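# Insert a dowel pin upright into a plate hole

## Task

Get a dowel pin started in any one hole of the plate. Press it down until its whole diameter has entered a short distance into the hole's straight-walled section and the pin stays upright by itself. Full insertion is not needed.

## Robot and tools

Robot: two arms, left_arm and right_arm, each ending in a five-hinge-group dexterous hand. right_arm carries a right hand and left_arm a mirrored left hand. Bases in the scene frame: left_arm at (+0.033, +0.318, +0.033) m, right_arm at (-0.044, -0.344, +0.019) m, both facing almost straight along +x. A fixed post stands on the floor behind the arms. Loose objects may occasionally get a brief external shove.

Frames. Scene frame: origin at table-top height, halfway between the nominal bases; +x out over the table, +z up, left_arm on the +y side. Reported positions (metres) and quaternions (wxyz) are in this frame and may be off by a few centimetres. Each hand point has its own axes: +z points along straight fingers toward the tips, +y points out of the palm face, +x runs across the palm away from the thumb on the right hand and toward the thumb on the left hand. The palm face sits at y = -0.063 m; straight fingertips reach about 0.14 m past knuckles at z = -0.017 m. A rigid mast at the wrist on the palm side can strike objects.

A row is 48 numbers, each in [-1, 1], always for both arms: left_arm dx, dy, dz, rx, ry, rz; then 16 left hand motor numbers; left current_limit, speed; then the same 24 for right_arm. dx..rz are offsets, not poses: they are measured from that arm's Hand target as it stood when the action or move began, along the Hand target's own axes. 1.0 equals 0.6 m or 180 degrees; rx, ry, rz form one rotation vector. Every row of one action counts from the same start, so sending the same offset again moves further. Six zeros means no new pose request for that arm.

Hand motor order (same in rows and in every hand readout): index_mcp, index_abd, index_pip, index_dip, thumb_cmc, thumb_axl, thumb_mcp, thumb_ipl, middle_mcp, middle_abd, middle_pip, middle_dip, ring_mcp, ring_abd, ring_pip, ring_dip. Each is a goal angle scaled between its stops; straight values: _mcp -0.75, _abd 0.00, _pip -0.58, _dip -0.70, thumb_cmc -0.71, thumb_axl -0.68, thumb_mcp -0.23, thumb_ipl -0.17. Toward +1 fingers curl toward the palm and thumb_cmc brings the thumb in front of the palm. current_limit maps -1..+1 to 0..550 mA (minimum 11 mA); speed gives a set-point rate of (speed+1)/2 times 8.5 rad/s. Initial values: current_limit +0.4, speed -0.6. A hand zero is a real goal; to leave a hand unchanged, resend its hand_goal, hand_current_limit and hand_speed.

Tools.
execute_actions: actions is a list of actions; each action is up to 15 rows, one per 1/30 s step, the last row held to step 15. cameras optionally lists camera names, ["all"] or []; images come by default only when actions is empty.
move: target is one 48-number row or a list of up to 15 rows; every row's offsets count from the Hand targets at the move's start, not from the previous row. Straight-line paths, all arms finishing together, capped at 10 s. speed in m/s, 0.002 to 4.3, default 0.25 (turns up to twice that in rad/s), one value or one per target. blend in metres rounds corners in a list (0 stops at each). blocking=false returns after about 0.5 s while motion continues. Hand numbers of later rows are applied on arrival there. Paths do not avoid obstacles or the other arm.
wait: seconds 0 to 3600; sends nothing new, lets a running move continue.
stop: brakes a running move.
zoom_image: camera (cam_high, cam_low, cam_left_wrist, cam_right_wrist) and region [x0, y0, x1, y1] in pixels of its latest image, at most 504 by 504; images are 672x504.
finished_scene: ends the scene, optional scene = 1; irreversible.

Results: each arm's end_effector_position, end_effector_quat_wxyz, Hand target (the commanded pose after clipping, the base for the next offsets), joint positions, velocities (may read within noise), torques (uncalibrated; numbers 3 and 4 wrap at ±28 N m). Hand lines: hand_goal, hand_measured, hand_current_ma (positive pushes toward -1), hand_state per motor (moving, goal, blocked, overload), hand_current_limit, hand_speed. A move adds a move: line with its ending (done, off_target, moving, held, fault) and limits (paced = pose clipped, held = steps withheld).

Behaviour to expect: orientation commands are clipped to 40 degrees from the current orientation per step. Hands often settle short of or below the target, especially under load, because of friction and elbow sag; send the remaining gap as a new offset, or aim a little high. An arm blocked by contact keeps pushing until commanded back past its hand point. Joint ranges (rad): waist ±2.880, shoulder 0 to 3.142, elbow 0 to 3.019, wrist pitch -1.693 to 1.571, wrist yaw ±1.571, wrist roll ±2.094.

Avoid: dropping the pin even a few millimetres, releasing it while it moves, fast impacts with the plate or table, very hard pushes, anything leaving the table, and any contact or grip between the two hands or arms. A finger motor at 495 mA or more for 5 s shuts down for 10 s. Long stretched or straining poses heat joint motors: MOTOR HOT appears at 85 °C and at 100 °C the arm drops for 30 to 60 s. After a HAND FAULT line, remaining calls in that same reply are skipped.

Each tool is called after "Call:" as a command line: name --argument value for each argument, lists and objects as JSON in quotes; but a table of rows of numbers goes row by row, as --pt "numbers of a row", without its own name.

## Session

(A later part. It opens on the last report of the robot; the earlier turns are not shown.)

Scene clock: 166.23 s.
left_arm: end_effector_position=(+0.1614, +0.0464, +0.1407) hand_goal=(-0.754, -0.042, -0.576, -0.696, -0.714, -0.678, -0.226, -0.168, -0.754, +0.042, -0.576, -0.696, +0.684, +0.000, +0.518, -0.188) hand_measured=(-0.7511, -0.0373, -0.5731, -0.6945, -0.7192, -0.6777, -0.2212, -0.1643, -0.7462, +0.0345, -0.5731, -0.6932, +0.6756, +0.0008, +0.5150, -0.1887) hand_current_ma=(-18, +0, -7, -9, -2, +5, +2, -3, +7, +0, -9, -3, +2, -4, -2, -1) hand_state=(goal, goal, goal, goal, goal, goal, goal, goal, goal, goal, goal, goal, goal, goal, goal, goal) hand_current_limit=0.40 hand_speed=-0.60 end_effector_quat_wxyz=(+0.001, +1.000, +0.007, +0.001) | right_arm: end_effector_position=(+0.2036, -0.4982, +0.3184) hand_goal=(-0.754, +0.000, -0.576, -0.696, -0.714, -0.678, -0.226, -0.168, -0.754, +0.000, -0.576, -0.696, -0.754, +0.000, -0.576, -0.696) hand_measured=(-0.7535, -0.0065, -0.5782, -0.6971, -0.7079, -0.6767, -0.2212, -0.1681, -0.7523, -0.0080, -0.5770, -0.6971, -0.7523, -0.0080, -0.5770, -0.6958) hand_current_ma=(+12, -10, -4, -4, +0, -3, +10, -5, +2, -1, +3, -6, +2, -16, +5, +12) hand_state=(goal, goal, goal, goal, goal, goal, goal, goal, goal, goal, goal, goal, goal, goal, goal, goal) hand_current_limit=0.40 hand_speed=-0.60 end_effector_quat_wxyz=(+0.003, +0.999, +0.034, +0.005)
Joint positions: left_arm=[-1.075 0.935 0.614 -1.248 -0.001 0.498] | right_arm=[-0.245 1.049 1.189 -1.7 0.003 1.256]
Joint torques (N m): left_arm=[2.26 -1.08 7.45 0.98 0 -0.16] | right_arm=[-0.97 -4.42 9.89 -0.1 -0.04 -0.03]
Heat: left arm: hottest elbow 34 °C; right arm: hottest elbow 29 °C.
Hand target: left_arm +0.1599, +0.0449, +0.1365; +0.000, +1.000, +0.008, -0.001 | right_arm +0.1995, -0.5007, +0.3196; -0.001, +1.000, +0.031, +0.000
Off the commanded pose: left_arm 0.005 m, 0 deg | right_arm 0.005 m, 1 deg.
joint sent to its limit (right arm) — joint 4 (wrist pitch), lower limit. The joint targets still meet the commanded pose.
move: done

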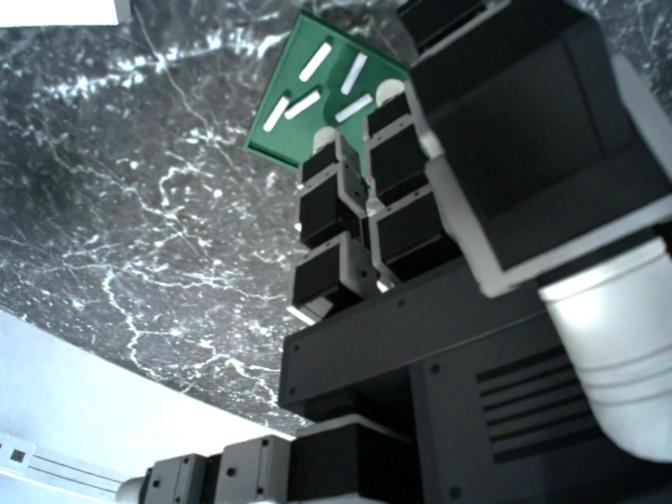

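Call:
move --pt "0.0037 0.0012 0.003 0 0 0 -0.754 -0.042 -0.576 -0.696 -0.714 -0.678 -0.226 -0.168 -0.754 0.042 -0.576 -0.696 0.685 0 0.518 -0.188 0.4 -0.6 0 0 0 0 0 0 -0.754 0 -0.576 -0.696 -0.714 -0.678 -0.226 -0.168 -0.754 0 -0.576 -0.696 -0.754 0 -0.576 -0.696 0.4 -0.6" --pt "0.0037 0.0012 0.0125 0 0 0 -0.754 -0.042 -0.576 -0.696 -0.714 -0.678 -0.226 -0.168 -0.754 0.042 -0.576 -0.696 0.685 0 0.518 -0.188 0.4 -0.6 0 0 0 0 0 0 -0.754 0 -0.576 -0.696 -0.714 -0.678 -0.226 -0.168 -0.754 0 -0.576 -0.696 -0.754 0 -0.576 -0.696 0.4 -0.6" --speed 0.04 --cameras '["cam_left_wrist","cam_high","cam_low"]'

Call:
zoom_image --camera "cam_left_wrist" --region '[290, 50, 410, 140]'

Call:
zoom_image --camera "cam_high" --region '[205, 165, 261, 207]'

Scene clock: 169.93 s.
left_arm: end_effector_position=(+0.1623, +0.0448, +0.1334) hand_goal=(-0.754, -0.042, -0.576, -0.696, -0.714, -0.678, -0.226, -0.168, -0.754, +0.042, -0.576, -0.696, +0.684, +0.000, +0.518, -0.188) hand_measured=(-0.7511, -0.0373, -0.5731, -0.6945, -0.7192, -0.6767, -0.2212, -0.1633, -0.7486, +0.0374, -0.5731, -0.6971, +0.6756, +0.0008, +0.5150, -0.1887) hand_current_ma=(-7, -1, -6, -8, -4, +2, +7, +0, +7, +4, -8, -4, +8, -4, +1, -1) hand_state=(goal, goal, goal, goal, goal, goal, goal, goal, goal, goal, goal, goal, goal, goal, goal, goal) hand_current_limit=0.40 hand_speed=-0.60 end_effector_quat_wxyz=(+0.001, +1.000, +0.007, +0.001) | right_arm: end_effector_position=(+0.2036, -0.4982, +0.3184) hand_goal=(-0.754, +0.000, -0.576, -0.696, -0.714, -0.678, -0.226, -0.168, -0.754, +0.000, -0.576, -0.696, -0.754, +0.000, -0.576, -0.696) hand_measured=(-0.7535, -0.0065, -0.5770, -0.6958, -0.7079, -0.6767, -0.2212, -0.1681, -0.7523, -0.0065, -0.5757, -0.6958, -0.7535, -0.0080, -0.5770, -0.6958) hand_current_ma=(+13, -9, -9, -13, +9, +0, +14, -4, +9, -3, +1, -5, +8, -16, -6, +12) hand_state=(goal, goal, goal, goal, goal, goal, goal, goal, goal, goal, goal, goal, goal, goal, goal, goal) hand_current_limit=0.40 hand_speed=-0.60 end_effector_quat_wxyz=(+0.003, +0.999, +0.034, +0.005)
Joint positions: left_arm=[-1.075 0.949 0.602 -1.221 -0.001 0.498] | right_arm=[-0.245 1.049 1.189 -1.7 0.003 1.256]
Joint torques (N m): left_arm=[2.73 -1.2 7.38 0.92 -0.01 -0.05] | right_arm=[-0.73 -4.37 9.94 -0.14 -0.01 -0.04]
Heat: left arm: hottest elbow 34 °C; right arm: hottest elbow 29 °C.
Hand target: left_arm +0.1622, +0.0441, +0.1292; +0.000, +1.000, +0.008, +0.000 | right_arm +0.1995, -0.5007, +0.3196; -0.001, +1.000, +0.031, +0.000
Off the commanded pose: left_arm 0.004 m, 0 deg | right_arm 0.005 m, 1 deg.
joint sent to its limit (right arm) — joint 4 (wrist pitch), lower limit. The joint targets still meet the commanded pose.
move: done
Images, in order (width x height): cam_high 672x504, cam_low 672x504, cam_left_wrist 672x504.

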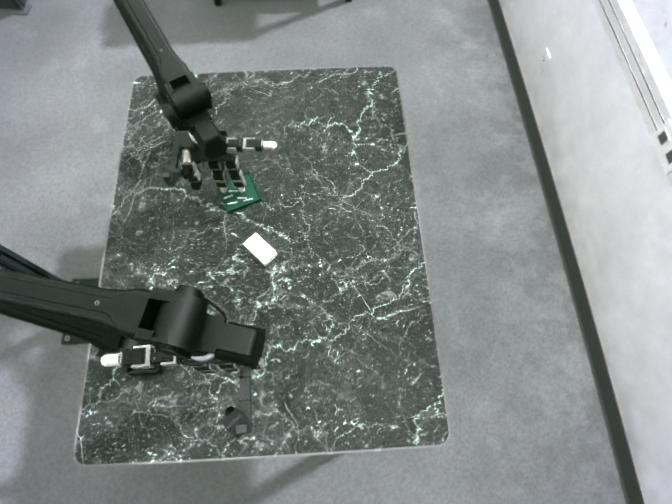

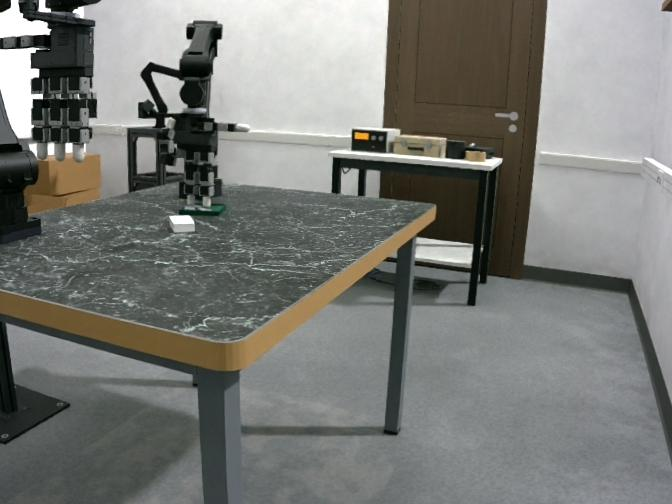

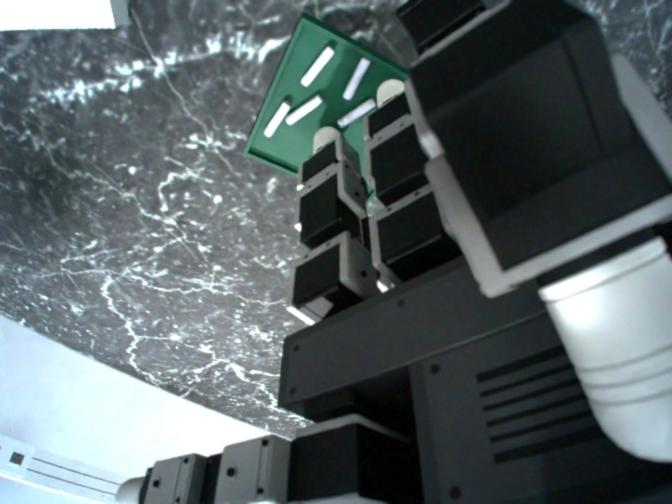

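Scaled by 4.200 from the camera's image (finer frame: 960x720).

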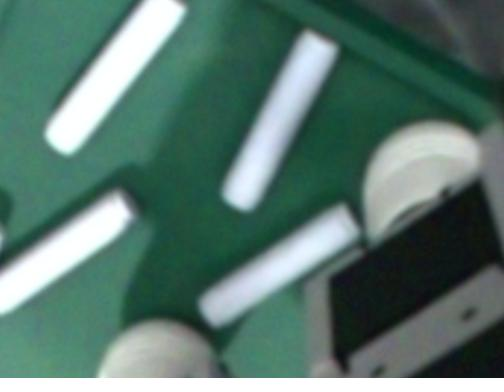

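Scaled by 9.000 from the camera's image (finer frame: 960x720).

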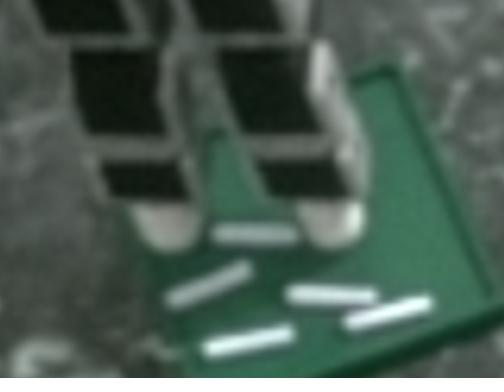

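Call:
move --target '[0.001,0,0.0047,0,0,0,-0.754,-0.042,-0.576,-0.696,-0.714,-0.678,-0.226,-0.168,-0.754,0.042,-0.576,-0.696,0.685,0,0.518,-0.188,0.4,-0.6,0,0,0,0,0,0,-0.754,0,-0.576,-0.696,-0.714,-0.678,-0.226,-0.168,-0.754,0,-0.576,-0.696,-0.754,0,-0.576,-0.696,0.4,-0.6]' --speed 0.04 --cameras '[]'

Call:
move --target '[0,0,0,0,0,0,-0.754,0.04,-0.576,-0.696,-0.714,-0.678,-0.226,-0.168,-0.754,-0.04,-0.576,-0.696,0.685,0,0.518,-0.188,0.4,-0.9,0,0,0,0,0,0,-0.754,0,-0.576,-0.696,-0.714,-0.678,-0.226,-0.168,-0.754,0,-0.576,-0.696,-0.754,0,-0.576,-0.696,0.4,-0.6]' --speed 0.04 --cameras '["cam_left_wrist","cam_high"]'

Call:
zoom_image --camera "cam_left_wrist" --region '[290, 50, 410, 140]'

Call:
zoom_image --camera "cam_high" --region '[205, 165, 261, 207]'

Scene clock: 170.83 s.
left_arm: end_effector_position=(+0.1631, +0.0433, +0.1337) hand_goal=(-0.754, -0.042, -0.576, -0.696, -0.714, -0.678, -0.226, -0.168, -0.754, +0.042, -0.576, -0.696, +0.684, +0.000, +0.518, -0.188) hand_measured=(-0.7511, -0.0373, -0.5731, -0.6932, -0.7192, -0.6767, -0.2212, -0.1643, -0.7559, +0.0447, -0.5808, -0.6983, +0.6756, +0.0008, +0.5150, -0.1887) hand_current_ma=(-8, +3, -6, -4, +7, +1, +11, -4, +7, +4, -16, -7, +4, -12, +7, -3) hand_state=(goal, goal, goal, goal, goal, goal, goal, goal, goal, goal, goal, goal, goal, goal, goal, goal) hand_current_limit=0.40 hand_speed=-0.60 end_effector_quat_wxyz=(+0.003, +1.000, +0.007, +0.002) | right_arm: end_effector_position=(+0.2036, -0.4982, +0.3184) hand_goal=(-0.754, +0.000, -0.576, -0.696, -0.714, -0.678, -0.226, -0.168, -0.754, +0.000, -0.576, -0.696, -0.754, +0.000, -0.576, -0.696) hand_measured=(-0.7523, -0.0051, -0.5770, -0.6971, -0.7079, -0.6767, -0.2212, -0.1681, -0.7535, -0.0065, -0.5770, -0.6958, -0.7523, -0.0080, -0.5770, -0.6958) hand_current_ma=(+12, -4, -5, -8, +13, -17, +10, -6, +4, +5, +0, -1, -5, -19, -5, +10) hand_state=(goal, goal, goal, goal, goal, goal, goal, goal, goal, goal, goal, goal, goal, goal, goal, goal) hand_current_limit=0.40 hand_speed=-0.60 end_effector_quat_wxyz=(+0.003, +0.999, +0.034, +0.005)
Joint positions: left_arm=[-1.075 0.951 0.602 -1.214 -0.001 0.498] | right_arm=[-0.245 1.049 1.189 -1.7 0.003 1.256]
Joint torques (N m): left_arm=[2.73 -0.97 6.99 1.24 -0.01 -0.02] | right_arm=[-0.85 -4.66 10.06 -0.17 -0.05 -0.06]
Heat: left arm: hottest elbow 34 °C; right arm: hottest elbow 29 °C.
Hand target: left_arm +0.1628, +0.0441, +0.1264; +0.000, +1.000, +0.008, +0.000 | right_arm +0.1995, -0.5007, +0.3196; -0.001, +1.000, +0.031, +0.000
Off the commanded pose: left_arm 0.007 m, 0 deg | right_arm 0.005 m, 1 deg.
joint sent to its limit (right arm) — joint 4 (wrist pitch), lower limit. The joint targets still meet the commanded pose.
move: done

Scene clock: 171.33 s.
left_arm: end_effector_position=(+0.1628, +0.0431, +0.1336) hand_goal=(-0.754, +0.040, -0.576, -0.696, -0.714, -0.678, -0.226, -0.168, -0.754, -0.040, -0.576, -0.696, +0.684, +0.000, +0.518, -0.188) hand_measured=(-0.7523, +0.0286, -0.5731, -0.6932, -0.7192, -0.6767, -0.2222, -0.1643, -0.7583, +0.0374, -0.5808, -0.6971, +0.6756, +0.0008, +0.5150, -0.1887) hand_current_ma=(-6, -4, -8, -10, +8, +6, +8, +3, -6, +24, -18, -7, +6, -12, +3, -6) hand_state=(goal, goal, goal, goal, goal, goal, goal, goal, goal, blocked, goal, goal, goal, goal, goal, goal) hand_current_limit=0.40 hand_speed=-0.90 end_effector_quat_wxyz=(+0.004, +1.000, +0.007, +0.001) | right_arm: end_effector_position=(+0.2036, -0.4982, +0.3184) hand_goal=(-0.754, +0.000, -0.576, -0.696, -0.714, -0.678, -0.226, -0.168, -0.754, +0.000, -0.576, -0.696, -0.754, +0.000, -0.576, -0.696) hand_measured=(-0.7535, -0.0065, -0.5770, -0.6958, -0.7079, -0.6777, -0.2212, -0.1681, -0.7535, -0.0080, -0.5757, -0.6958, -0.7535, -0.0095, -0.5757, -0.6971) hand_current_ma=(+9, -8, -15, +6, +1, -7, +5, -2, +8, +0, +5, -8, +4, -13, -4, +12) hand_state=(goal, goal, goal, goal, goal, goal, goal, goal, goal, goal, goal, goal, goal, goal, goal, goal) hand_current_limit=0.40 hand_speed=-0.60 end_effector_quat_wxyz=(+0.003, +0.999, +0.034, +0.005)
Joint positions: left_arm=[-1.075 0.951 0.602 -1.214 0.001 0.498] | right_arm=[-0.245 1.049 1.189 -1.7 0.003 1.256]
Joint torques (N m): left_arm=[2.78 -0.97 6.97 1.16 -0.1 -0.03] | right_arm=[-0.97 -4.84 9.73 -0.18 -0.03 -0.04]
Heat: left arm: hottest elbow 34 °C; right arm: hottest elbow 29 °C.
Hand target: left_arm +0.1628, +0.0441, +0.1263; +0.000, +1.000, +0.008, +0.000 | right_arm +0.1995, -0.5007, +0.3196; -0.001, +1.000, +0.031, +0.000
Off the commanded pose: left_arm 0.007 m, 0 deg | right_arm 0.005 m, 1 deg.
joint sent to its limit (right arm) — joint 4 (wrist pitch), lower limit. The joint targets still meet the commanded pose.
move: done
Images, in order (width x height): cam_high 672x504, cam_left_wrist 672x504.

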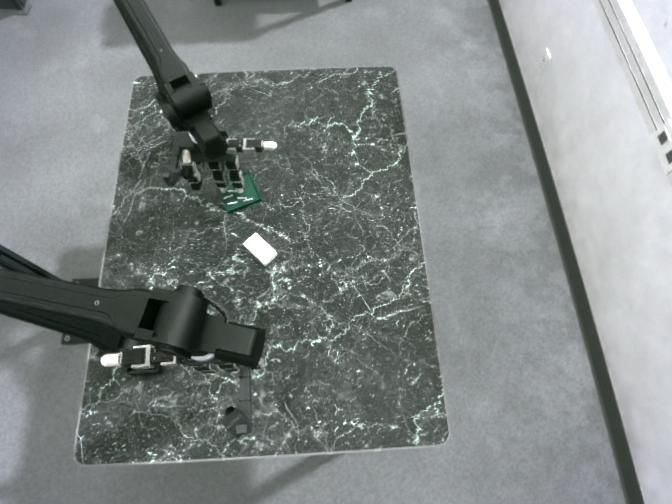

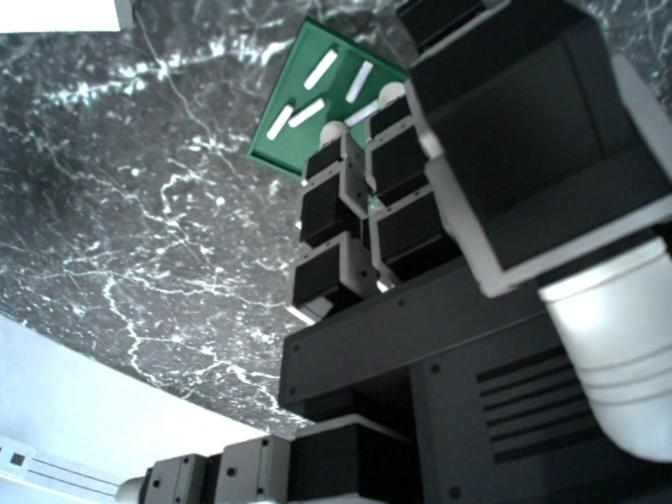

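Scaled by 4.200 from the camera's image (finer frame: 960x720).

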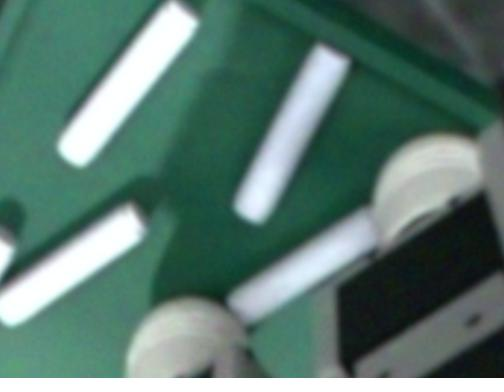

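Scaled by 9.000 from the camera's image (finer frame: 960x720).

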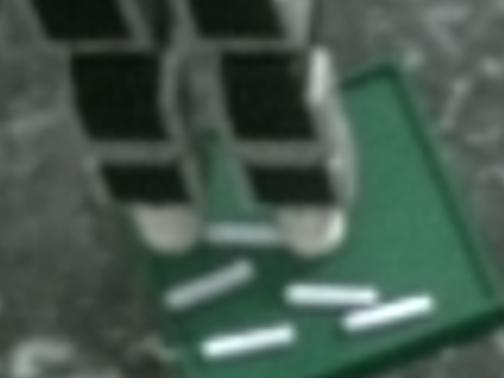

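Call:
move --target '[0,0,0,0,0,0,-0.754,0.08,-0.576,-0.696,-0.714,-0.678,-0.226,-0.168,-0.754,-0.1,-0.576,-0.696,0.685,0,0.518,-0.188,0.4,-0.95,0,0,0,0,0,0,-0.754,0,-0.576,-0.696,-0.714,-0.678,-0.226,-0.168,-0.754,0,-0.576,-0.696,-0.754,0,-0.576,-0.696,0.4,-0.6]' --speed 0.04 --cameras '["cam_left_wrist"]'

Call:
zoom_image --camera "cam_left_wrist" --region '[290, 50, 410, 140]'

Scene clock: 172.17 s.
left_arm: end_effector_position=(+0.1626, +0.0430, +0.1337) hand_goal=(-0.754, +0.080, -0.576, -0.696, -0.714, -0.678, -0.226, -0.168, -0.754, -0.100, -0.576, -0.696, +0.684, +0.000, +0.518, -0.188) hand_measured=(-0.7511, +0.0360, -0.5718, -0.6945, -0.7180, -0.6767, -0.2222, -0.1643, -0.7595, +0.0345, -0.5808, -0.6983, +0.6756, +0.0008, +0.5150, -0.1874) hand_current_ma=(-7, -1, -8, -3, +6, -4, +6, +7, +7, +60, -15, -4, +16, -9, -2, -11) hand_state=(goal, blocked, goal, goal, goal, goal, goal, goal, goal, blocked, goal, goal, goal, goal, goal, goal) hand_current_limit=0.40 hand_speed=-0.95 end_effector_quat_wxyz=(+0.004, +1.000, +0.007, +0.001) | right_arm: end_effector_position=(+0.2036, -0.4982, +0.3184) hand_goal=(-0.754, +0.000, -0.576, -0.696, -0.714, -0.678, -0.226, -0.168, -0.754, +0.000, -0.576, -0.696, -0.754, +0.000, -0.576, -0.696) hand_measured=(-0.7535, -0.0065, -0.5770, -0.6971, -0.7092, -0.6767, -0.2212, -0.1672, -0.7523, -0.0065, -0.5770, -0.6958, -0.7523, -0.0080, -0.5770, -0.6958) hand_current_ma=(+8, -3, -1, -10, +3, -1, +9, -4, +10, -3, -2, -7, +2, -18, -6, +12) hand_state=(goal, goal, goal, goal, goal, goal, goal, goal, goal, goal, goal, goal, goal, goal, goal, goal) hand_current_limit=0.40 hand_speed=-0.60 end_effector_quat_wxyz=(+0.003, +0.999, +0.034, +0.005)
Joint positions: left_arm=[-1.075 0.951 0.602 -1.214 0.002 0.498] | right_arm=[-0.245 1.049 1.189 -1.7 0.003 1.256]
Joint torques (N m): left_arm=[2.84 -0.91 6.99 1.14 -0.12 -0.03] | right_arm=[-1.14 -4.37 9.88 -0.02 -0.05 -0.08]
Heat: left arm: hottest elbow 34 °C; right arm: hottest elbow 29 °C.
Hand target: left_arm +0.1628, +0.0441, +0.1263; +0.000, +1.000, +0.008, +0.000 | right_arm +0.1995, -0.5007, +0.3196; -0.001, +1.000, +0.031, +0.000
Off the commanded pose: left_arm 0.007 m, 0 deg | right_arm 0.005 m, 1 deg.
joint sent to its limit (right arm) — joint 4 (wrist pitch), lower limit. The joint targets still meet the commanded pose.
move: done

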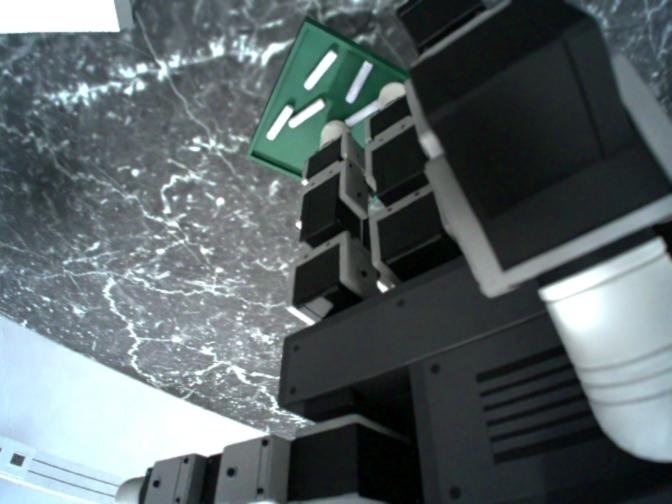

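Scaled by 4.200 from the camera's image (finer frame: 960x720).

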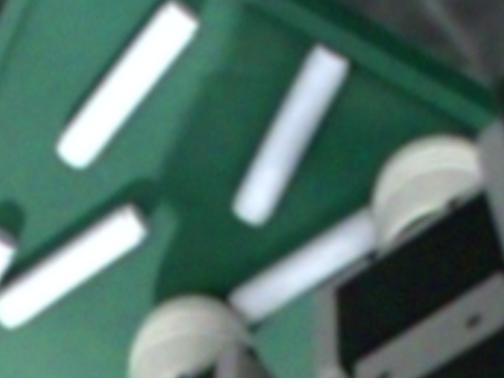

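Call:
move --pt "0.012 0.0225 -0.05 0 0 0 -0.754 0.08 -0.576 -0.696 -0.714 -0.678 -0.226 -0.168 -0.754 -0.1 -0.576 -0.696 0.685 0 0.518 -0.188 0.4 -0.95 0 0 0 0 0 0 -0.754 0 -0.576 -0.696 -0.714 -0.678 -0.226 -0.168 -0.754 0 -0.576 -0.696 -0.754 0 -0.576 -0.696 0.4 -0.6" --speed 0.03 --cameras '["cam_left_wrist","cam_high","cam_low"]'

Call:
zoom_image --camera "cam_left_wrist" --region '[290, 50, 410, 140]'

Call:
zoom_image --camera "cam_low" --region '[170, 175, 226, 217]'

Scene clock: 174.07 s.
left_arm: end_effector_position=(+0.1618, +0.0447, +0.1377) hand_goal=(-0.754, +0.080, -0.576, -0.696, -0.714, -0.678, -0.226, -0.168, -0.754, -0.100, -0.576, -0.696, +0.684, +0.000, +0.518, -0.188) hand_measured=(-0.7438, +0.0682, -0.5705, -0.6945, -0.7180, -0.6767, -0.2212, -0.1633, -0.7511, -0.0871, -0.5731, -0.6932, +0.6756, +0.0008, +0.5150, -0.1887) hand_current_ma=(-2, +7, -12, -10, +2, -1, +10, -2, +5, +9, -16, -7, +10, -3, +8, -6) hand_state=(goal, goal, goal, goal, goal, goal, goal, goal, goal, goal, goal, goal, goal, goal, goal, goal) hand_current_limit=0.40 hand_speed=-0.95 end_effector_quat_wxyz=(-0.013, +1.000, +0.007, -0.008) | right_arm: end_effector_position=(+0.2036, -0.4982, +0.3184) hand_goal=(-0.754, +0.000, -0.576, -0.696, -0.714, -0.678, -0.226, -0.168, -0.754, +0.000, -0.576, -0.696, -0.754, +0.000, -0.576, -0.696) hand_measured=(-0.7535, -0.0065, -0.5770, -0.6958, -0.7079, -0.6767, -0.2222, -0.1681, -0.7535, -0.0080, -0.5770, -0.6971, -0.7535, -0.0080, -0.5770, -0.6958) hand_current_ma=(+11, -9, -9, -11, +2, -9, -1, -9, +10, +2, +3, -5, -4, -11, +3, +9) hand_state=(goal, goal, goal, goal, goal, goal, goal, goal, goal, goal, goal, goal, goal, goal, goal, goal) hand_current_limit=0.40 hand_speed=-0.60 end_effector_quat_wxyz=(+0.003, +0.999, +0.034, +0.005)
Joint positions: left_arm=[-1.075 0.968 0.631 -1.264 0.002 0.498] | right_arm=[-0.245 1.049 1.189 -1.7 0.003 1.256]
Joint torques (N m): left_arm=[2.73 -1.32 11.58 -0.12 -0.11 -0.03] | right_arm=[-0.73 -4.01 9.96 -0.14 0 -0.07]
Heat: left arm: hottest elbow 34 °C; right arm: hottest elbow 29 °C.
Hand target: left_arm +0.1702, +0.0307, +0.1563; +0.000, +1.000, +0.008, +0.000 | right_arm +0.1995, -0.5007, +0.3196; -0.001, +1.000, +0.031, +0.000
Off the commanded pose: left_arm 0.025 m, 2 deg | right_arm 0.005 m, 1 deg.
joint sent to its limit (right arm) — joint 4 (wrist pitch), lower limit. The joint targets still meet the commanded pose.
move: off_target (left_arm)
Images, in order (width x height): cam_high 672x504, cam_low 672x504, cam_left_wrist 672x504.

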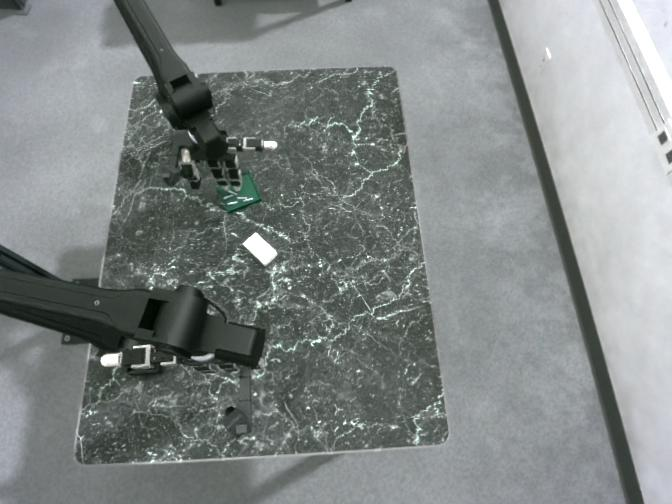

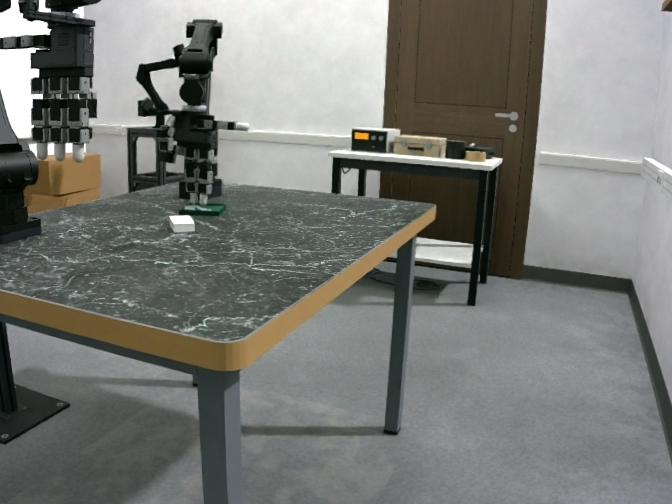

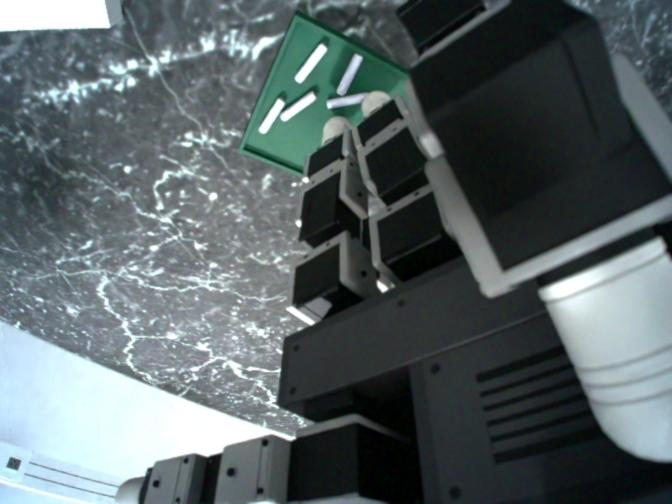

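Scaled by 4.200 from the camera's image (finer frame: 960x720).

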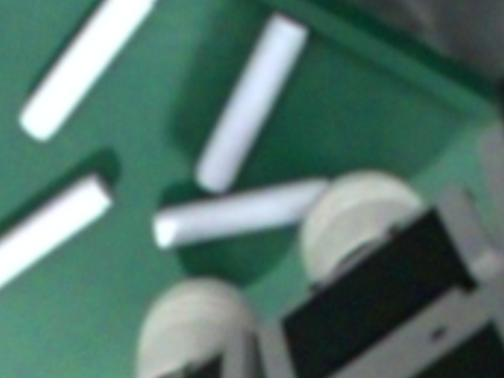

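Scaled by 9.000 from the camera's image (finer frame: 960x720).

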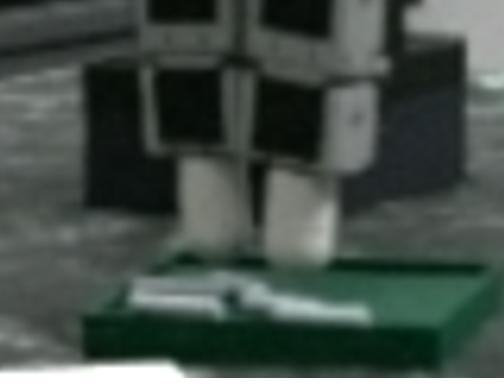

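Call:
move --pt "0 0 -0.13 0 0 0 -0.754 0 -0.576 -0.696 -0.714 -0.678 -0.226 -0.168 -0.754 0 -0.576 -0.696 0.685 0 0.518 -0.188 0.4 -0.6 0 0 0 0 0 0 -0.754 0 -0.576 -0.696 -0.714 -0.678 -0.226 -0.168 -0.754 0 -0.576 -0.696 -0.754 0 -0.576 -0.696 0.4 -0.6" --pt "0 0 -0.3 0 0 -0.4 0.068 0 -0.139 0.9 -0.714 -0.678 -0.226 -0.168 0.068 0 -0.139 0.9 0.685 0 0.518 -0.188 0.4 -0.6 0 0 0 0 0 0 -0.754 0 -0.576 -0.696 -0.714 -0.678 -0.226 -0.168 -0.754 0 -0.576 -0.696 -0.754 0 -0.576 -0.696 0.4 -0.6" --speed 0.15 --cameras '["cam_left_wrist","cam_high","cam_low"]'

Call:
zoom_image --camera "cam_high" --region '[205, 165, 275, 217]'

Call:
zoom_image --camera "cam_low" --region '[150, 100, 260, 220]'

Scene clock: 185.07 s.
left_arm: end_effector_position=(+0.1702, +0.0414, +0.3183) hand_goal=(+0.068, +0.000, -0.140, +0.900, -0.714, -0.678, -0.226, -0.168, +0.068, +0.000, -0.140, +0.900, +0.684, +0.000, +0.518, -0.188) hand_measured=(+0.0461, +0.0023, -0.1458, +0.9006, -0.7104, -0.6777, -0.2212, -0.1643, +0.0473, +0.0023, -0.1471, +0.9006, +0.6756, +0.0008, +0.5163, -0.1887) hand_current_ma=(-6, -5, -9, -8, +3, +8, +7, +3, +5, -1, -13, -3, +2, -6, -3, -8) hand_state=(blocked, goal, goal, goal, goal, goal, goal, goal, blocked, goal, goal, goal, goal, goal, goal, goal) hand_current_limit=0.40 hand_speed=-0.60 end_effector_quat_wxyz=(-0.015, +0.805, +0.593, +0.006) | right_arm: end_effector_position=(+0.2036, -0.4982, +0.3184) hand_goal=(-0.754, +0.000, -0.576, -0.696, -0.714, -0.678, -0.226, -0.168, -0.754, +0.000, -0.576, -0.696, -0.754, +0.000, -0.576, -0.696) hand_measured=(-0.7535, -0.0051, -0.5757, -0.6945, -0.7092, -0.6777, -0.2212, -0.1681, -0.7523, -0.0065, -0.5770, -0.6958, -0.7523, -0.0095, -0.5770, -0.6945) hand_current_ma=(+13, -10, -11, -5, +8, -8, +15, -5, +8, -1, +0, -3, -1, -13, -1, +10) hand_state=(goal, goal, goal, goal, goal, goal, goal, goal, goal, goal, goal, goal, goal, goal, goal, goal) hand_current_limit=0.40 hand_speed=-0.60 end_effector_quat_wxyz=(+0.003, +0.999, +0.034, +0.005)
Joint positions: left_arm=[-1.404 1.086 1.182 -1.699 0.003 -1.088] | right_arm=[-0.245 1.049 1.189 -1.7 0.003 1.256]
Joint torques (N m): left_arm=[2.02 -3.43 12.04 -0.14 -0.38 -0.12] | right_arm=[-0.79 -4.84 9.8 -0.23 -0.03 -0.11]
Heat: left arm: hottest elbow 35 °C; right arm: hottest elbow 29 °C.
Hand target: left_arm +0.1703, +0.0307, +0.3362; +0.000, +0.804, +0.594, +0.000 | right_arm +0.1995, -0.5007, +0.3196; -0.001, +1.000, +0.031, +0.000
Off the commanded pose: left_arm 0.021 m, 2 deg | right_arm 0.005 m, 1 deg.
joint sent to its limit (right arm) — joint 4 (wrist pitch), lower limit. The joint targets still meet the commanded pose.
move: off_target (left_arm); target 2's new numbers were sent with left_arm's hand 0.021 m and 2 deg from that target
Images, in order (width x height): cam_high 672x504, cam_low 672x504, cam_left_wrist 672x504.

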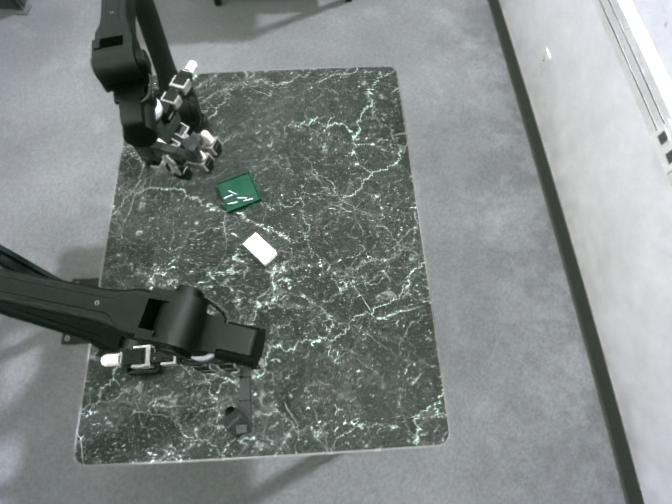

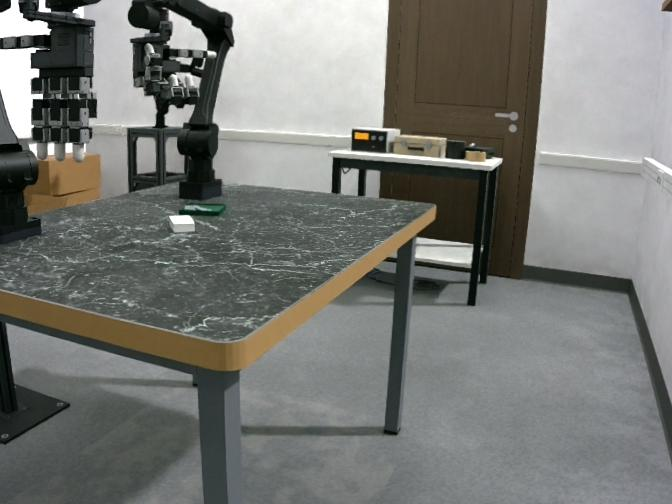

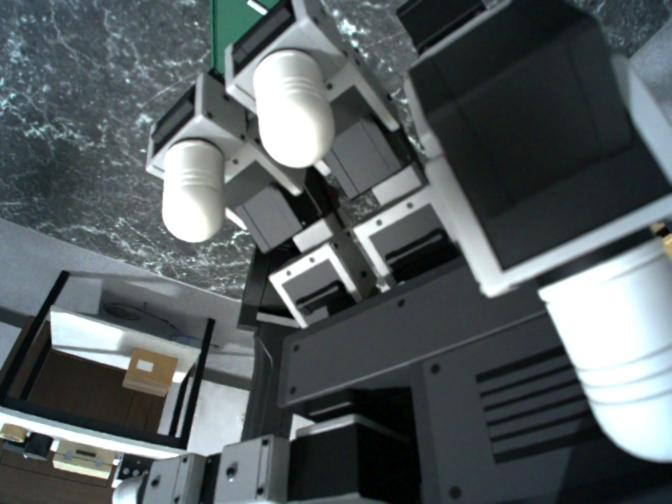

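Scaled by 7.200 from the camera's image (finer frame: 960x720).

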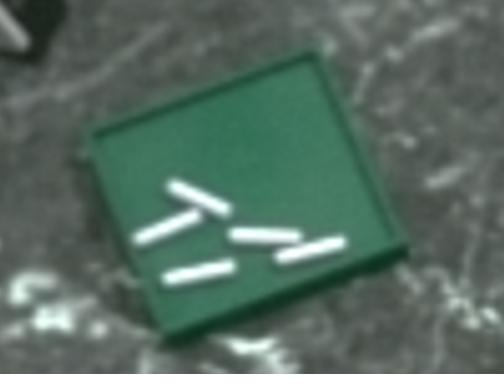

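Scaled by 4.200 from the camera's image (finer frame: 960x720).

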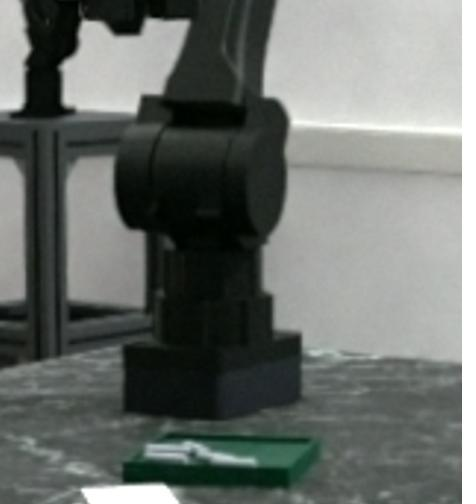

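Call:
zoom_image --camera "cam_left_wrist" --region '[130, 0, 466, 340]'

Scaled by 1.482 from the camera's image (finer frame: 960x720).

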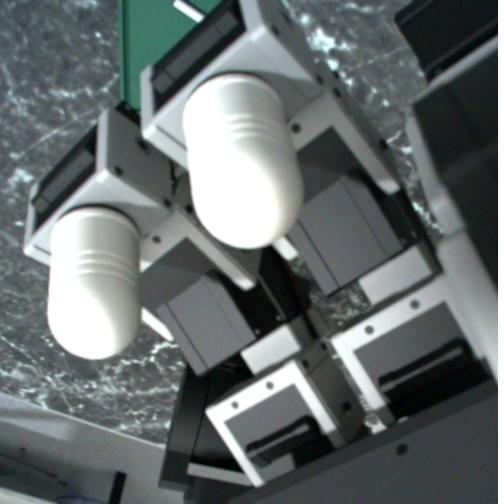

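Call:
move --target '[0,0,0,0,0,0.3045,-0.754,0,-0.576,-0.696,-0.714,-0.678,-0.226,-0.168,-0.98,0,-0.98,-0.98,0.685,0,0.518,-0.188,0.4,-0.6,0,0,0,0,0,0,-0.754,0,-0.576,-0.696,-0.714,-0.678,-0.226,-0.168,-0.754,0,-0.576,-0.696,-0.754,0,-0.576,-0.696,0.4,-0.6]' --speed 0.2 --cameras '[]'

Scene clock: 190.90 s.
left_arm: end_effector_position=(+0.1711, +0.0256, +0.3373) hand_goal=(-0.754, +0.000, -0.576, -0.696, -0.714, -0.678, -0.226, -0.168, -0.980, +0.000, -0.980, -0.980, +0.684, +0.000, +0.518, -0.188) hand_measured=(-0.7511, +0.0008, -0.5705, -0.6958, -0.7192, -0.6767, -0.2212, -0.1643, -0.9705, +0.0023, -0.9735, -0.9799, +0.6756, +0.0008, +0.5150, -0.1887) hand_current_ma=(-4, +8, -7, -2, +0, -1, +2, +3, +9, +2, -16, -1, +9, -7, -5, +1) hand_state=(goal, goal, goal, goal, goal, goal, goal, goal, goal, goal, goal, goal, goal, goal, goal, goal) hand_current_limit=0.40 hand_speed=-0.60 end_effector_quat_wxyz=(+0.030, +0.987, +0.158, +0.009) | right_arm: end_effector_position=(+0.2036, -0.4982, +0.3184) hand_goal=(-0.754, +0.000, -0.576, -0.696, -0.714, -0.678, -0.226, -0.168, -0.754, +0.000, -0.576, -0.696, -0.754, +0.000, -0.576, -0.696) hand_measured=(-0.7535, -0.0065, -0.5757, -0.6958, -0.7092, -0.6777, -0.2222, -0.1681, -0.7523, -0.0065, -0.5770, -0.6958, -0.7535, -0.0080, -0.5770, -0.6958) hand_current_ma=(+11, -7, -6, -12, +3, -12, +9, -5, +11, +1, +1, -2, +4, -11, +1, +7) hand_state=(goal, goal, goal, goal, goal, goal, goal, goal, goal, goal, goal, goal, goal, goal, goal, goal) hand_current_limit=0.40 hand_speed=-0.60 end_effector_quat_wxyz=(+0.003, +0.999, +0.034, +0.005)
Joint positions: left_arm=[-1.197 0.921 1.112 -1.701 -0.005 0.071] | right_arm=[-0.245 1.049 1.189 -1.7 0.003 1.256]
Joint torques (N m): left_arm=[3.25 -2.55 7.77 0.12 -0.03 0.06] | right_arm=[-0.26 -4.42 9.96 -0.16 -0.01 -0.06]
Heat: left arm: hottest elbow 35 °C; right arm: hottest elbow 29 °C.
Hand target: left_arm +0.1704, +0.0308, +0.3361; +0.000, +0.988, +0.157, +0.000 | right_arm +0.1995, -0.5007, +0.3196; -0.001, +1.000, +0.031, +0.000
Off the commanded pose: left_arm 0.005 m, 4 deg | right_arm 0.005 m, 1 deg.
joint sent to its limit (left arm) — joint 4 (wrist pitch), lower limit. The joint targets are off in orientation, not in position.
joint sent to its limit (right arm) — joint 4 (wrist pitch), lower limit. The joint targets still meet the commanded pose.
move: off_target (left_arm)

Call:
move --target '[0,0,0,0,0,0,-0.685,0,-0.358,0.899,-0.714,-0.678,-0.226,-0.168,-0.685,0,-0.358,0.899,0.685,0,0.518,-0.188,0.4,-0.2,0,0,0,0,0,0,-0.754,0,-0.576,-0.696,-0.714,-0.678,-0.226,-0.168,-0.754,0,-0.576,-0.696,-0.754,0,-0.576,-0.696,0.4,-0.6]' --speed 0.2 --cameras '["cam_left_wrist"]'

Call:
zoom_image --camera "cam_left_wrist" --region '[200, 20, 460, 280]'

Call:
move --target '[0,0,0,0,0,0,-0.685,0.2,-0.358,0.899,-0.714,-0.678,-0.226,-0.168,-0.685,-0.2,-0.358,0.899,0.685,0,0.518,-0.188,0.0,-0.6,0,0,0,0,0,0,-0.754,0,-0.576,-0.696,-0.714,-0.678,-0.226,-0.168,-0.754,0,-0.576,-0.696,-0.754,0,-0.576,-0.696,0.4,-0.6]' --speed 0.2 --cameras '["cam_left_wrist"]'

Call:
zoom_image --camera "cam_left_wrist" --region '[200, 20, 460, 280]'

Scene clock: 192.10 s.
left_arm: end_effector_position=(+0.1707, +0.0262, +0.3371) hand_goal=(-0.686, +0.000, -0.358, +0.898, -0.714, -0.678, -0.226, -0.168, -0.686, +0.000, -0.358, +0.898, +0.684, +0.000, +0.518, -0.188) hand_measured=(-0.6920, +0.0008, -0.3576, +0.9032, -0.7192, -0.6777, -0.2212, -0.1643, -0.6847, +0.0023, -0.3550, +0.9019, +0.6744, +0.0008, +0.5163, -0.1874) hand_current_ma=(-5, +3, -10, -7, +4, -1, +9, +1, +0, +9, -15, -1, +5, -12, +0, -4) hand_state=(goal, goal, goal, goal, goal, goal, goal, goal, goal, goal, goal, goal, goal, goal, goal, goal) hand_current_limit=0.40 hand_speed=-0.20 end_effector_quat_wxyz=(+0.029, +0.987, +0.158, +0.009) | right_arm: end_effector_position=(+0.2036, -0.4982, +0.3184) hand_goal=(-0.754, +0.000, -0.576, -0.696, -0.714, -0.678, -0.226, -0.168, -0.754, +0.000, -0.576, -0.696, -0.754, +0.000, -0.576, -0.696) hand_measured=(-0.7523, -0.0051, -0.5770, -0.6958, -0.7079, -0.6767, -0.2212, -0.1681, -0.7523, -0.0080, -0.5770, -0.6958, -0.7535, -0.0095, -0.5770, -0.6945) hand_current_ma=(+6, -15, -11, -12, -1, -6, +12, -5, +6, +7, -8, -4, +3, -21, +0, +11) hand_state=(goal, goal, goal, goal, goal, goal, goal, goal, goal, goal, goal, goal, goal, goal, goal, goal) hand_current_limit=0.40 hand_speed=-0.60 end_effector_quat_wxyz=(+0.003, +0.999, +0.034, +0.005)
Joint positions: left_arm=[-1.197 0.92 1.112 -1.703 -0.004 0.073] | right_arm=[-0.245 1.049 1.189 -1.7 0.003 1.256]
Joint torques (N m): left_arm=[3.25 -2.55 7.83 0.27 -0.03 0.07] | right_arm=[-0.67 -4.72 9.73 -0.06 -0.04 -0.05]
Heat: left arm: hottest elbow 35 °C; right arm: hottest elbow 29 °C.
Hand target: left_arm +0.1703, +0.0308, +0.3362; +0.000, +0.988, +0.157, +0.000 | right_arm +0.1995, -0.5007, +0.3196; -0.001, +1.000, +0.031, +0.000
Off the commanded pose: left_arm 0.005 m, 3 deg | right_arm 0.005 m, 1 deg.
joint sent to its limit (left arm) — joint 4 (wrist pitch), lower limit. The joint targets are off in orientation, not in position.
joint sent to its limit (right arm) — joint 4 (wrist pitch), lower limit. The joint targets still meet the commanded pose.
move: done

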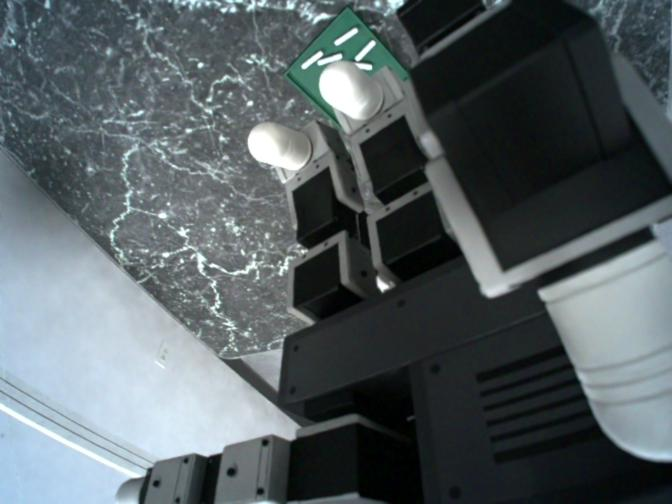

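Scaled by 1.938 from the camera's image (finer frame: 960x720).

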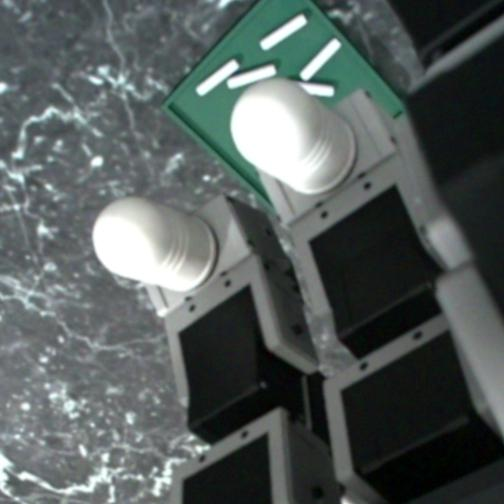

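Scene clock: 192.60 s.
left_arm: end_effector_position=(+0.1707, +0.0262, +0.3371) hand_goal=(-0.686, +0.200, -0.358, +0.898, -0.714, -0.678, -0.226, -0.168, -0.686, -0.200, -0.358, +0.898, +0.684, +0.000, +0.518, -0.188) hand_measured=(-0.6920, +0.0902, -0.3576, +0.9032, -0.7192, -0.6777, -0.2212, -0.1643, -0.6847, -0.0930, -0.3550, +0.9019, +0.6756, +0.0008, +0.5163, -0.1887) hand_current_ma=(-6, -36, -8, -10, +5, +0, +8, +2, -1, +43, -12, +2, +10, -10, +2, -2) hand_state=(goal, blocked, goal, goal, goal, goal, goal, goal, goal, blocked, goal, goal, goal, goal, goal, goal) hand_current_limit=0.00 hand_speed=-0.60 end_effector_quat_wxyz=(+0.029, +0.987, +0.158, +0.009) | right_arm: end_effector_position=(+0.2036, -0.4982, +0.3184) hand_goal=(-0.754, +0.000, -0.576, -0.696, -0.714, -0.678, -0.226, -0.168, -0.754, +0.000, -0.576, -0.696, -0.754, +0.000, -0.576, -0.696) hand_measured=(-0.7535, -0.0065, -0.5770, -0.6958, -0.7092, -0.6777, -0.2212, -0.1681, -0.7535, -0.0065, -0.5757, -0.6958, -0.7535, -0.0080, -0.5770, -0.6971) hand_current_ma=(+11, -9, -4, -5, +12, -9, +13, -5, +7, +3, -1, -11, -1, -14, +3, +7) hand_state=(goal, goal, goal, goal, goal, goal, goal, goal, goal, goal, goal, goal, goal, goal, goal, goal) hand_current_limit=0.40 hand_speed=-0.60 end_effector_quat_wxyz=(+0.003, +0.999, +0.034, +0.005)
Joint positions: left_arm=[-1.197 0.92 1.112 -1.703 -0.004 0.073] | right_arm=[-0.245 1.049 1.189 -1.7 0.003 1.256]
Joint torques (N m): left_arm=[3.25 -2.55 7.8 0.27 -0.04 0.07] | right_arm=[-0.67 -4.72 9.92 -0.03 -0.02 -0.1]
Heat: left arm: hottest elbow 35 °C; right arm: hottest elbow 29 °C.
Hand target: left_arm +0.1703, +0.0308, +0.3362; +0.000, +0.988, +0.157, +0.000 | right_arm +0.1995, -0.5007, +0.3196; -0.001, +1.000, +0.031, +0.000
Off the commanded pose: left_arm 0.005 m, 3 deg | right_arm 0.005 m, 1 deg.
joint sent to its limit (left arm) — joint 4 (wrist pitch), lower limit. The joint targets are off in orientation, not in position.
joint sent to its limit (right arm) — joint 4 (wrist pitch), lower limit. The joint targets still meet the commanded pose.
move: done

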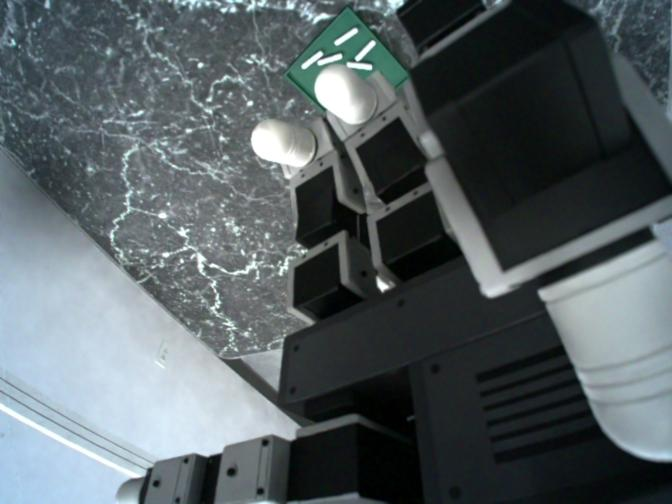

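Scaled by 1.938 from the camera's image (finer frame: 960x720).

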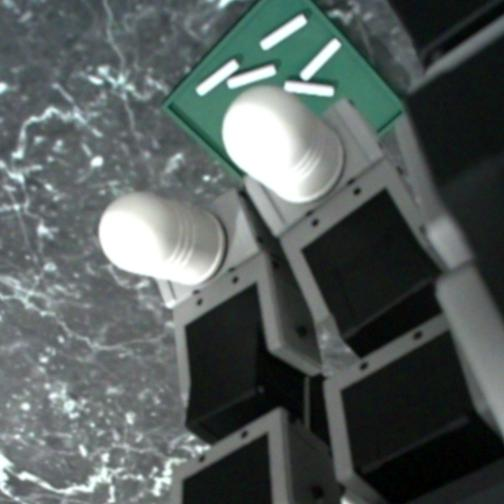

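Call:
move --target '[-0.0135,-0.03,0.3,0,0,0,-0.754,0,-0.576,-0.696,-0.714,-0.678,-0.226,-0.168,-0.98,0,-0.98,-0.98,0.685,0,0.518,-0.188,0.4,-0.6,0,0,0,0,0,0,-0.754,0,-0.576,-0.696,-0.714,-0.678,-0.226,-0.168,-0.754,0,-0.576,-0.696,-0.754,0,-0.576,-0.696,0.4,-0.6]' --speed 0.15 --cameras '["cam_left_wrist","cam_high"]'

Call:
zoom_image --camera "cam_left_wrist" --region '[250, 40, 410, 160]'

Call:
zoom_image --camera "cam_high" --region '[205, 165, 275, 217]'

Scene clock: 194.97 s.
left_arm: end_effector_position=(+0.1586, +0.0469, +0.1605) hand_goal=(-0.754, +0.000, -0.576, -0.696, -0.714, -0.678, -0.226, -0.168, -0.980, +0.000, -0.980, -0.980, +0.684, +0.000, +0.518, -0.188) hand_measured=(-0.7498, -0.0051, -0.5757, -0.6958, -0.7192, -0.6777, -0.2222, -0.1643, -0.9742, +0.0052, -0.9735, -0.9799, +0.6756, +0.0008, +0.5163, -0.1887) hand_current_ma=(-5, +6, -5, -9, +3, +3, +4, +0, +3, +6, -8, -5, +11, -12, +2, -4) hand_state=(goal, goal, goal, goal, goal, goal, goal, goal, goal, goal, goal, goal, goal, goal, goal, goal) hand_current_limit=0.40 hand_speed=-0.60 end_effector_quat_wxyz=(+0.001, +0.988, +0.157, +0.001) | right_arm: end_effector_position=(+0.2036, -0.4982, +0.3184) hand_goal=(-0.754, +0.000, -0.576, -0.696, -0.714, -0.678, -0.226, -0.168, -0.754, +0.000, -0.576, -0.696, -0.754, +0.000, -0.576, -0.696) hand_measured=(-0.7535, -0.0051, -0.5770, -0.6958, -0.7092, -0.6777, -0.2212, -0.1691, -0.7535, -0.0080, -0.5770, -0.6958, -0.7523, -0.0080, -0.5770, -0.6958) hand_current_ma=(+16, -12, -2, -3, +10, -8, +10, -5, +14, +3, +0, -16, +4, -16, -6, +17) hand_state=(goal, goal, goal, goal, goal, goal, goal, goal, goal, goal, goal, goal, goal, goal, goal, goal) hand_current_limit=0.40 hand_speed=-0.60 end_effector_quat_wxyz=(+0.003, +0.999, +0.034, +0.005)
Joint positions: left_arm=[-1.209 0.907 0.653 -1.315 -0.002 0.063] | right_arm=[-0.245 1.049 1.189 -1.7 0.003 1.256]
Joint torques (N m): left_arm=[2.2 -0.85 7.58 0.87 -0.04 -0.16] | right_arm=[-1.26 -4.89 9.91 -0.1 0.02 -0.08]
Heat: left arm: hottest elbow 35 °C; right arm: hottest elbow 29 °C.
Hand target: left_arm +0.1570, +0.0454, +0.1563; +0.000, +0.988, +0.157, +0.000 | right_arm +0.1995, -0.5007, +0.3196; -0.001, +1.000, +0.031, +0.000
Off the commanded pose: left_arm 0.005 m, 0 deg | right_arm 0.005 m, 1 deg.
joint sent to its limit (right arm) — joint 4 (wrist pitch), lower limit. The joint targets still meet the commanded pose.
move: done
Images, in order (width x height): cam_high 672x504, cam_left_wrist 672x504.

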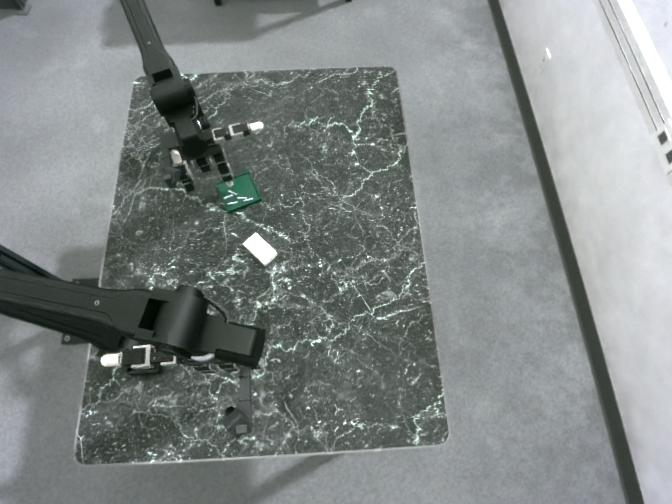

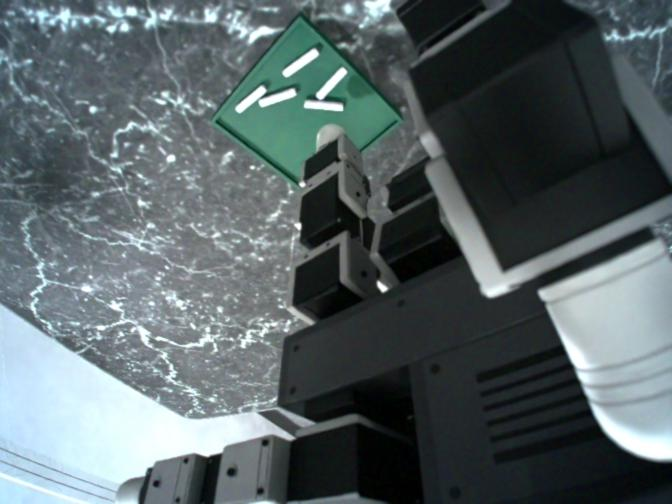

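Scaled by 3.150 from the camera's image (finer frame: 960x720).

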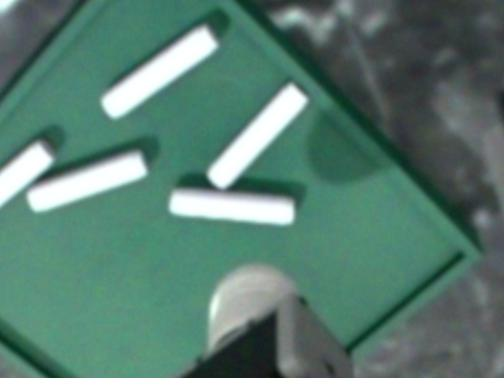

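Scaled by 7.200 from the camera's image (finer frame: 960x720).

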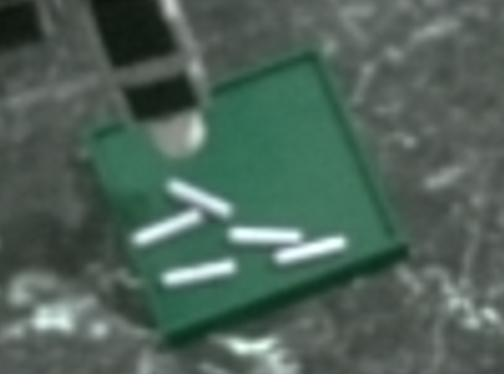

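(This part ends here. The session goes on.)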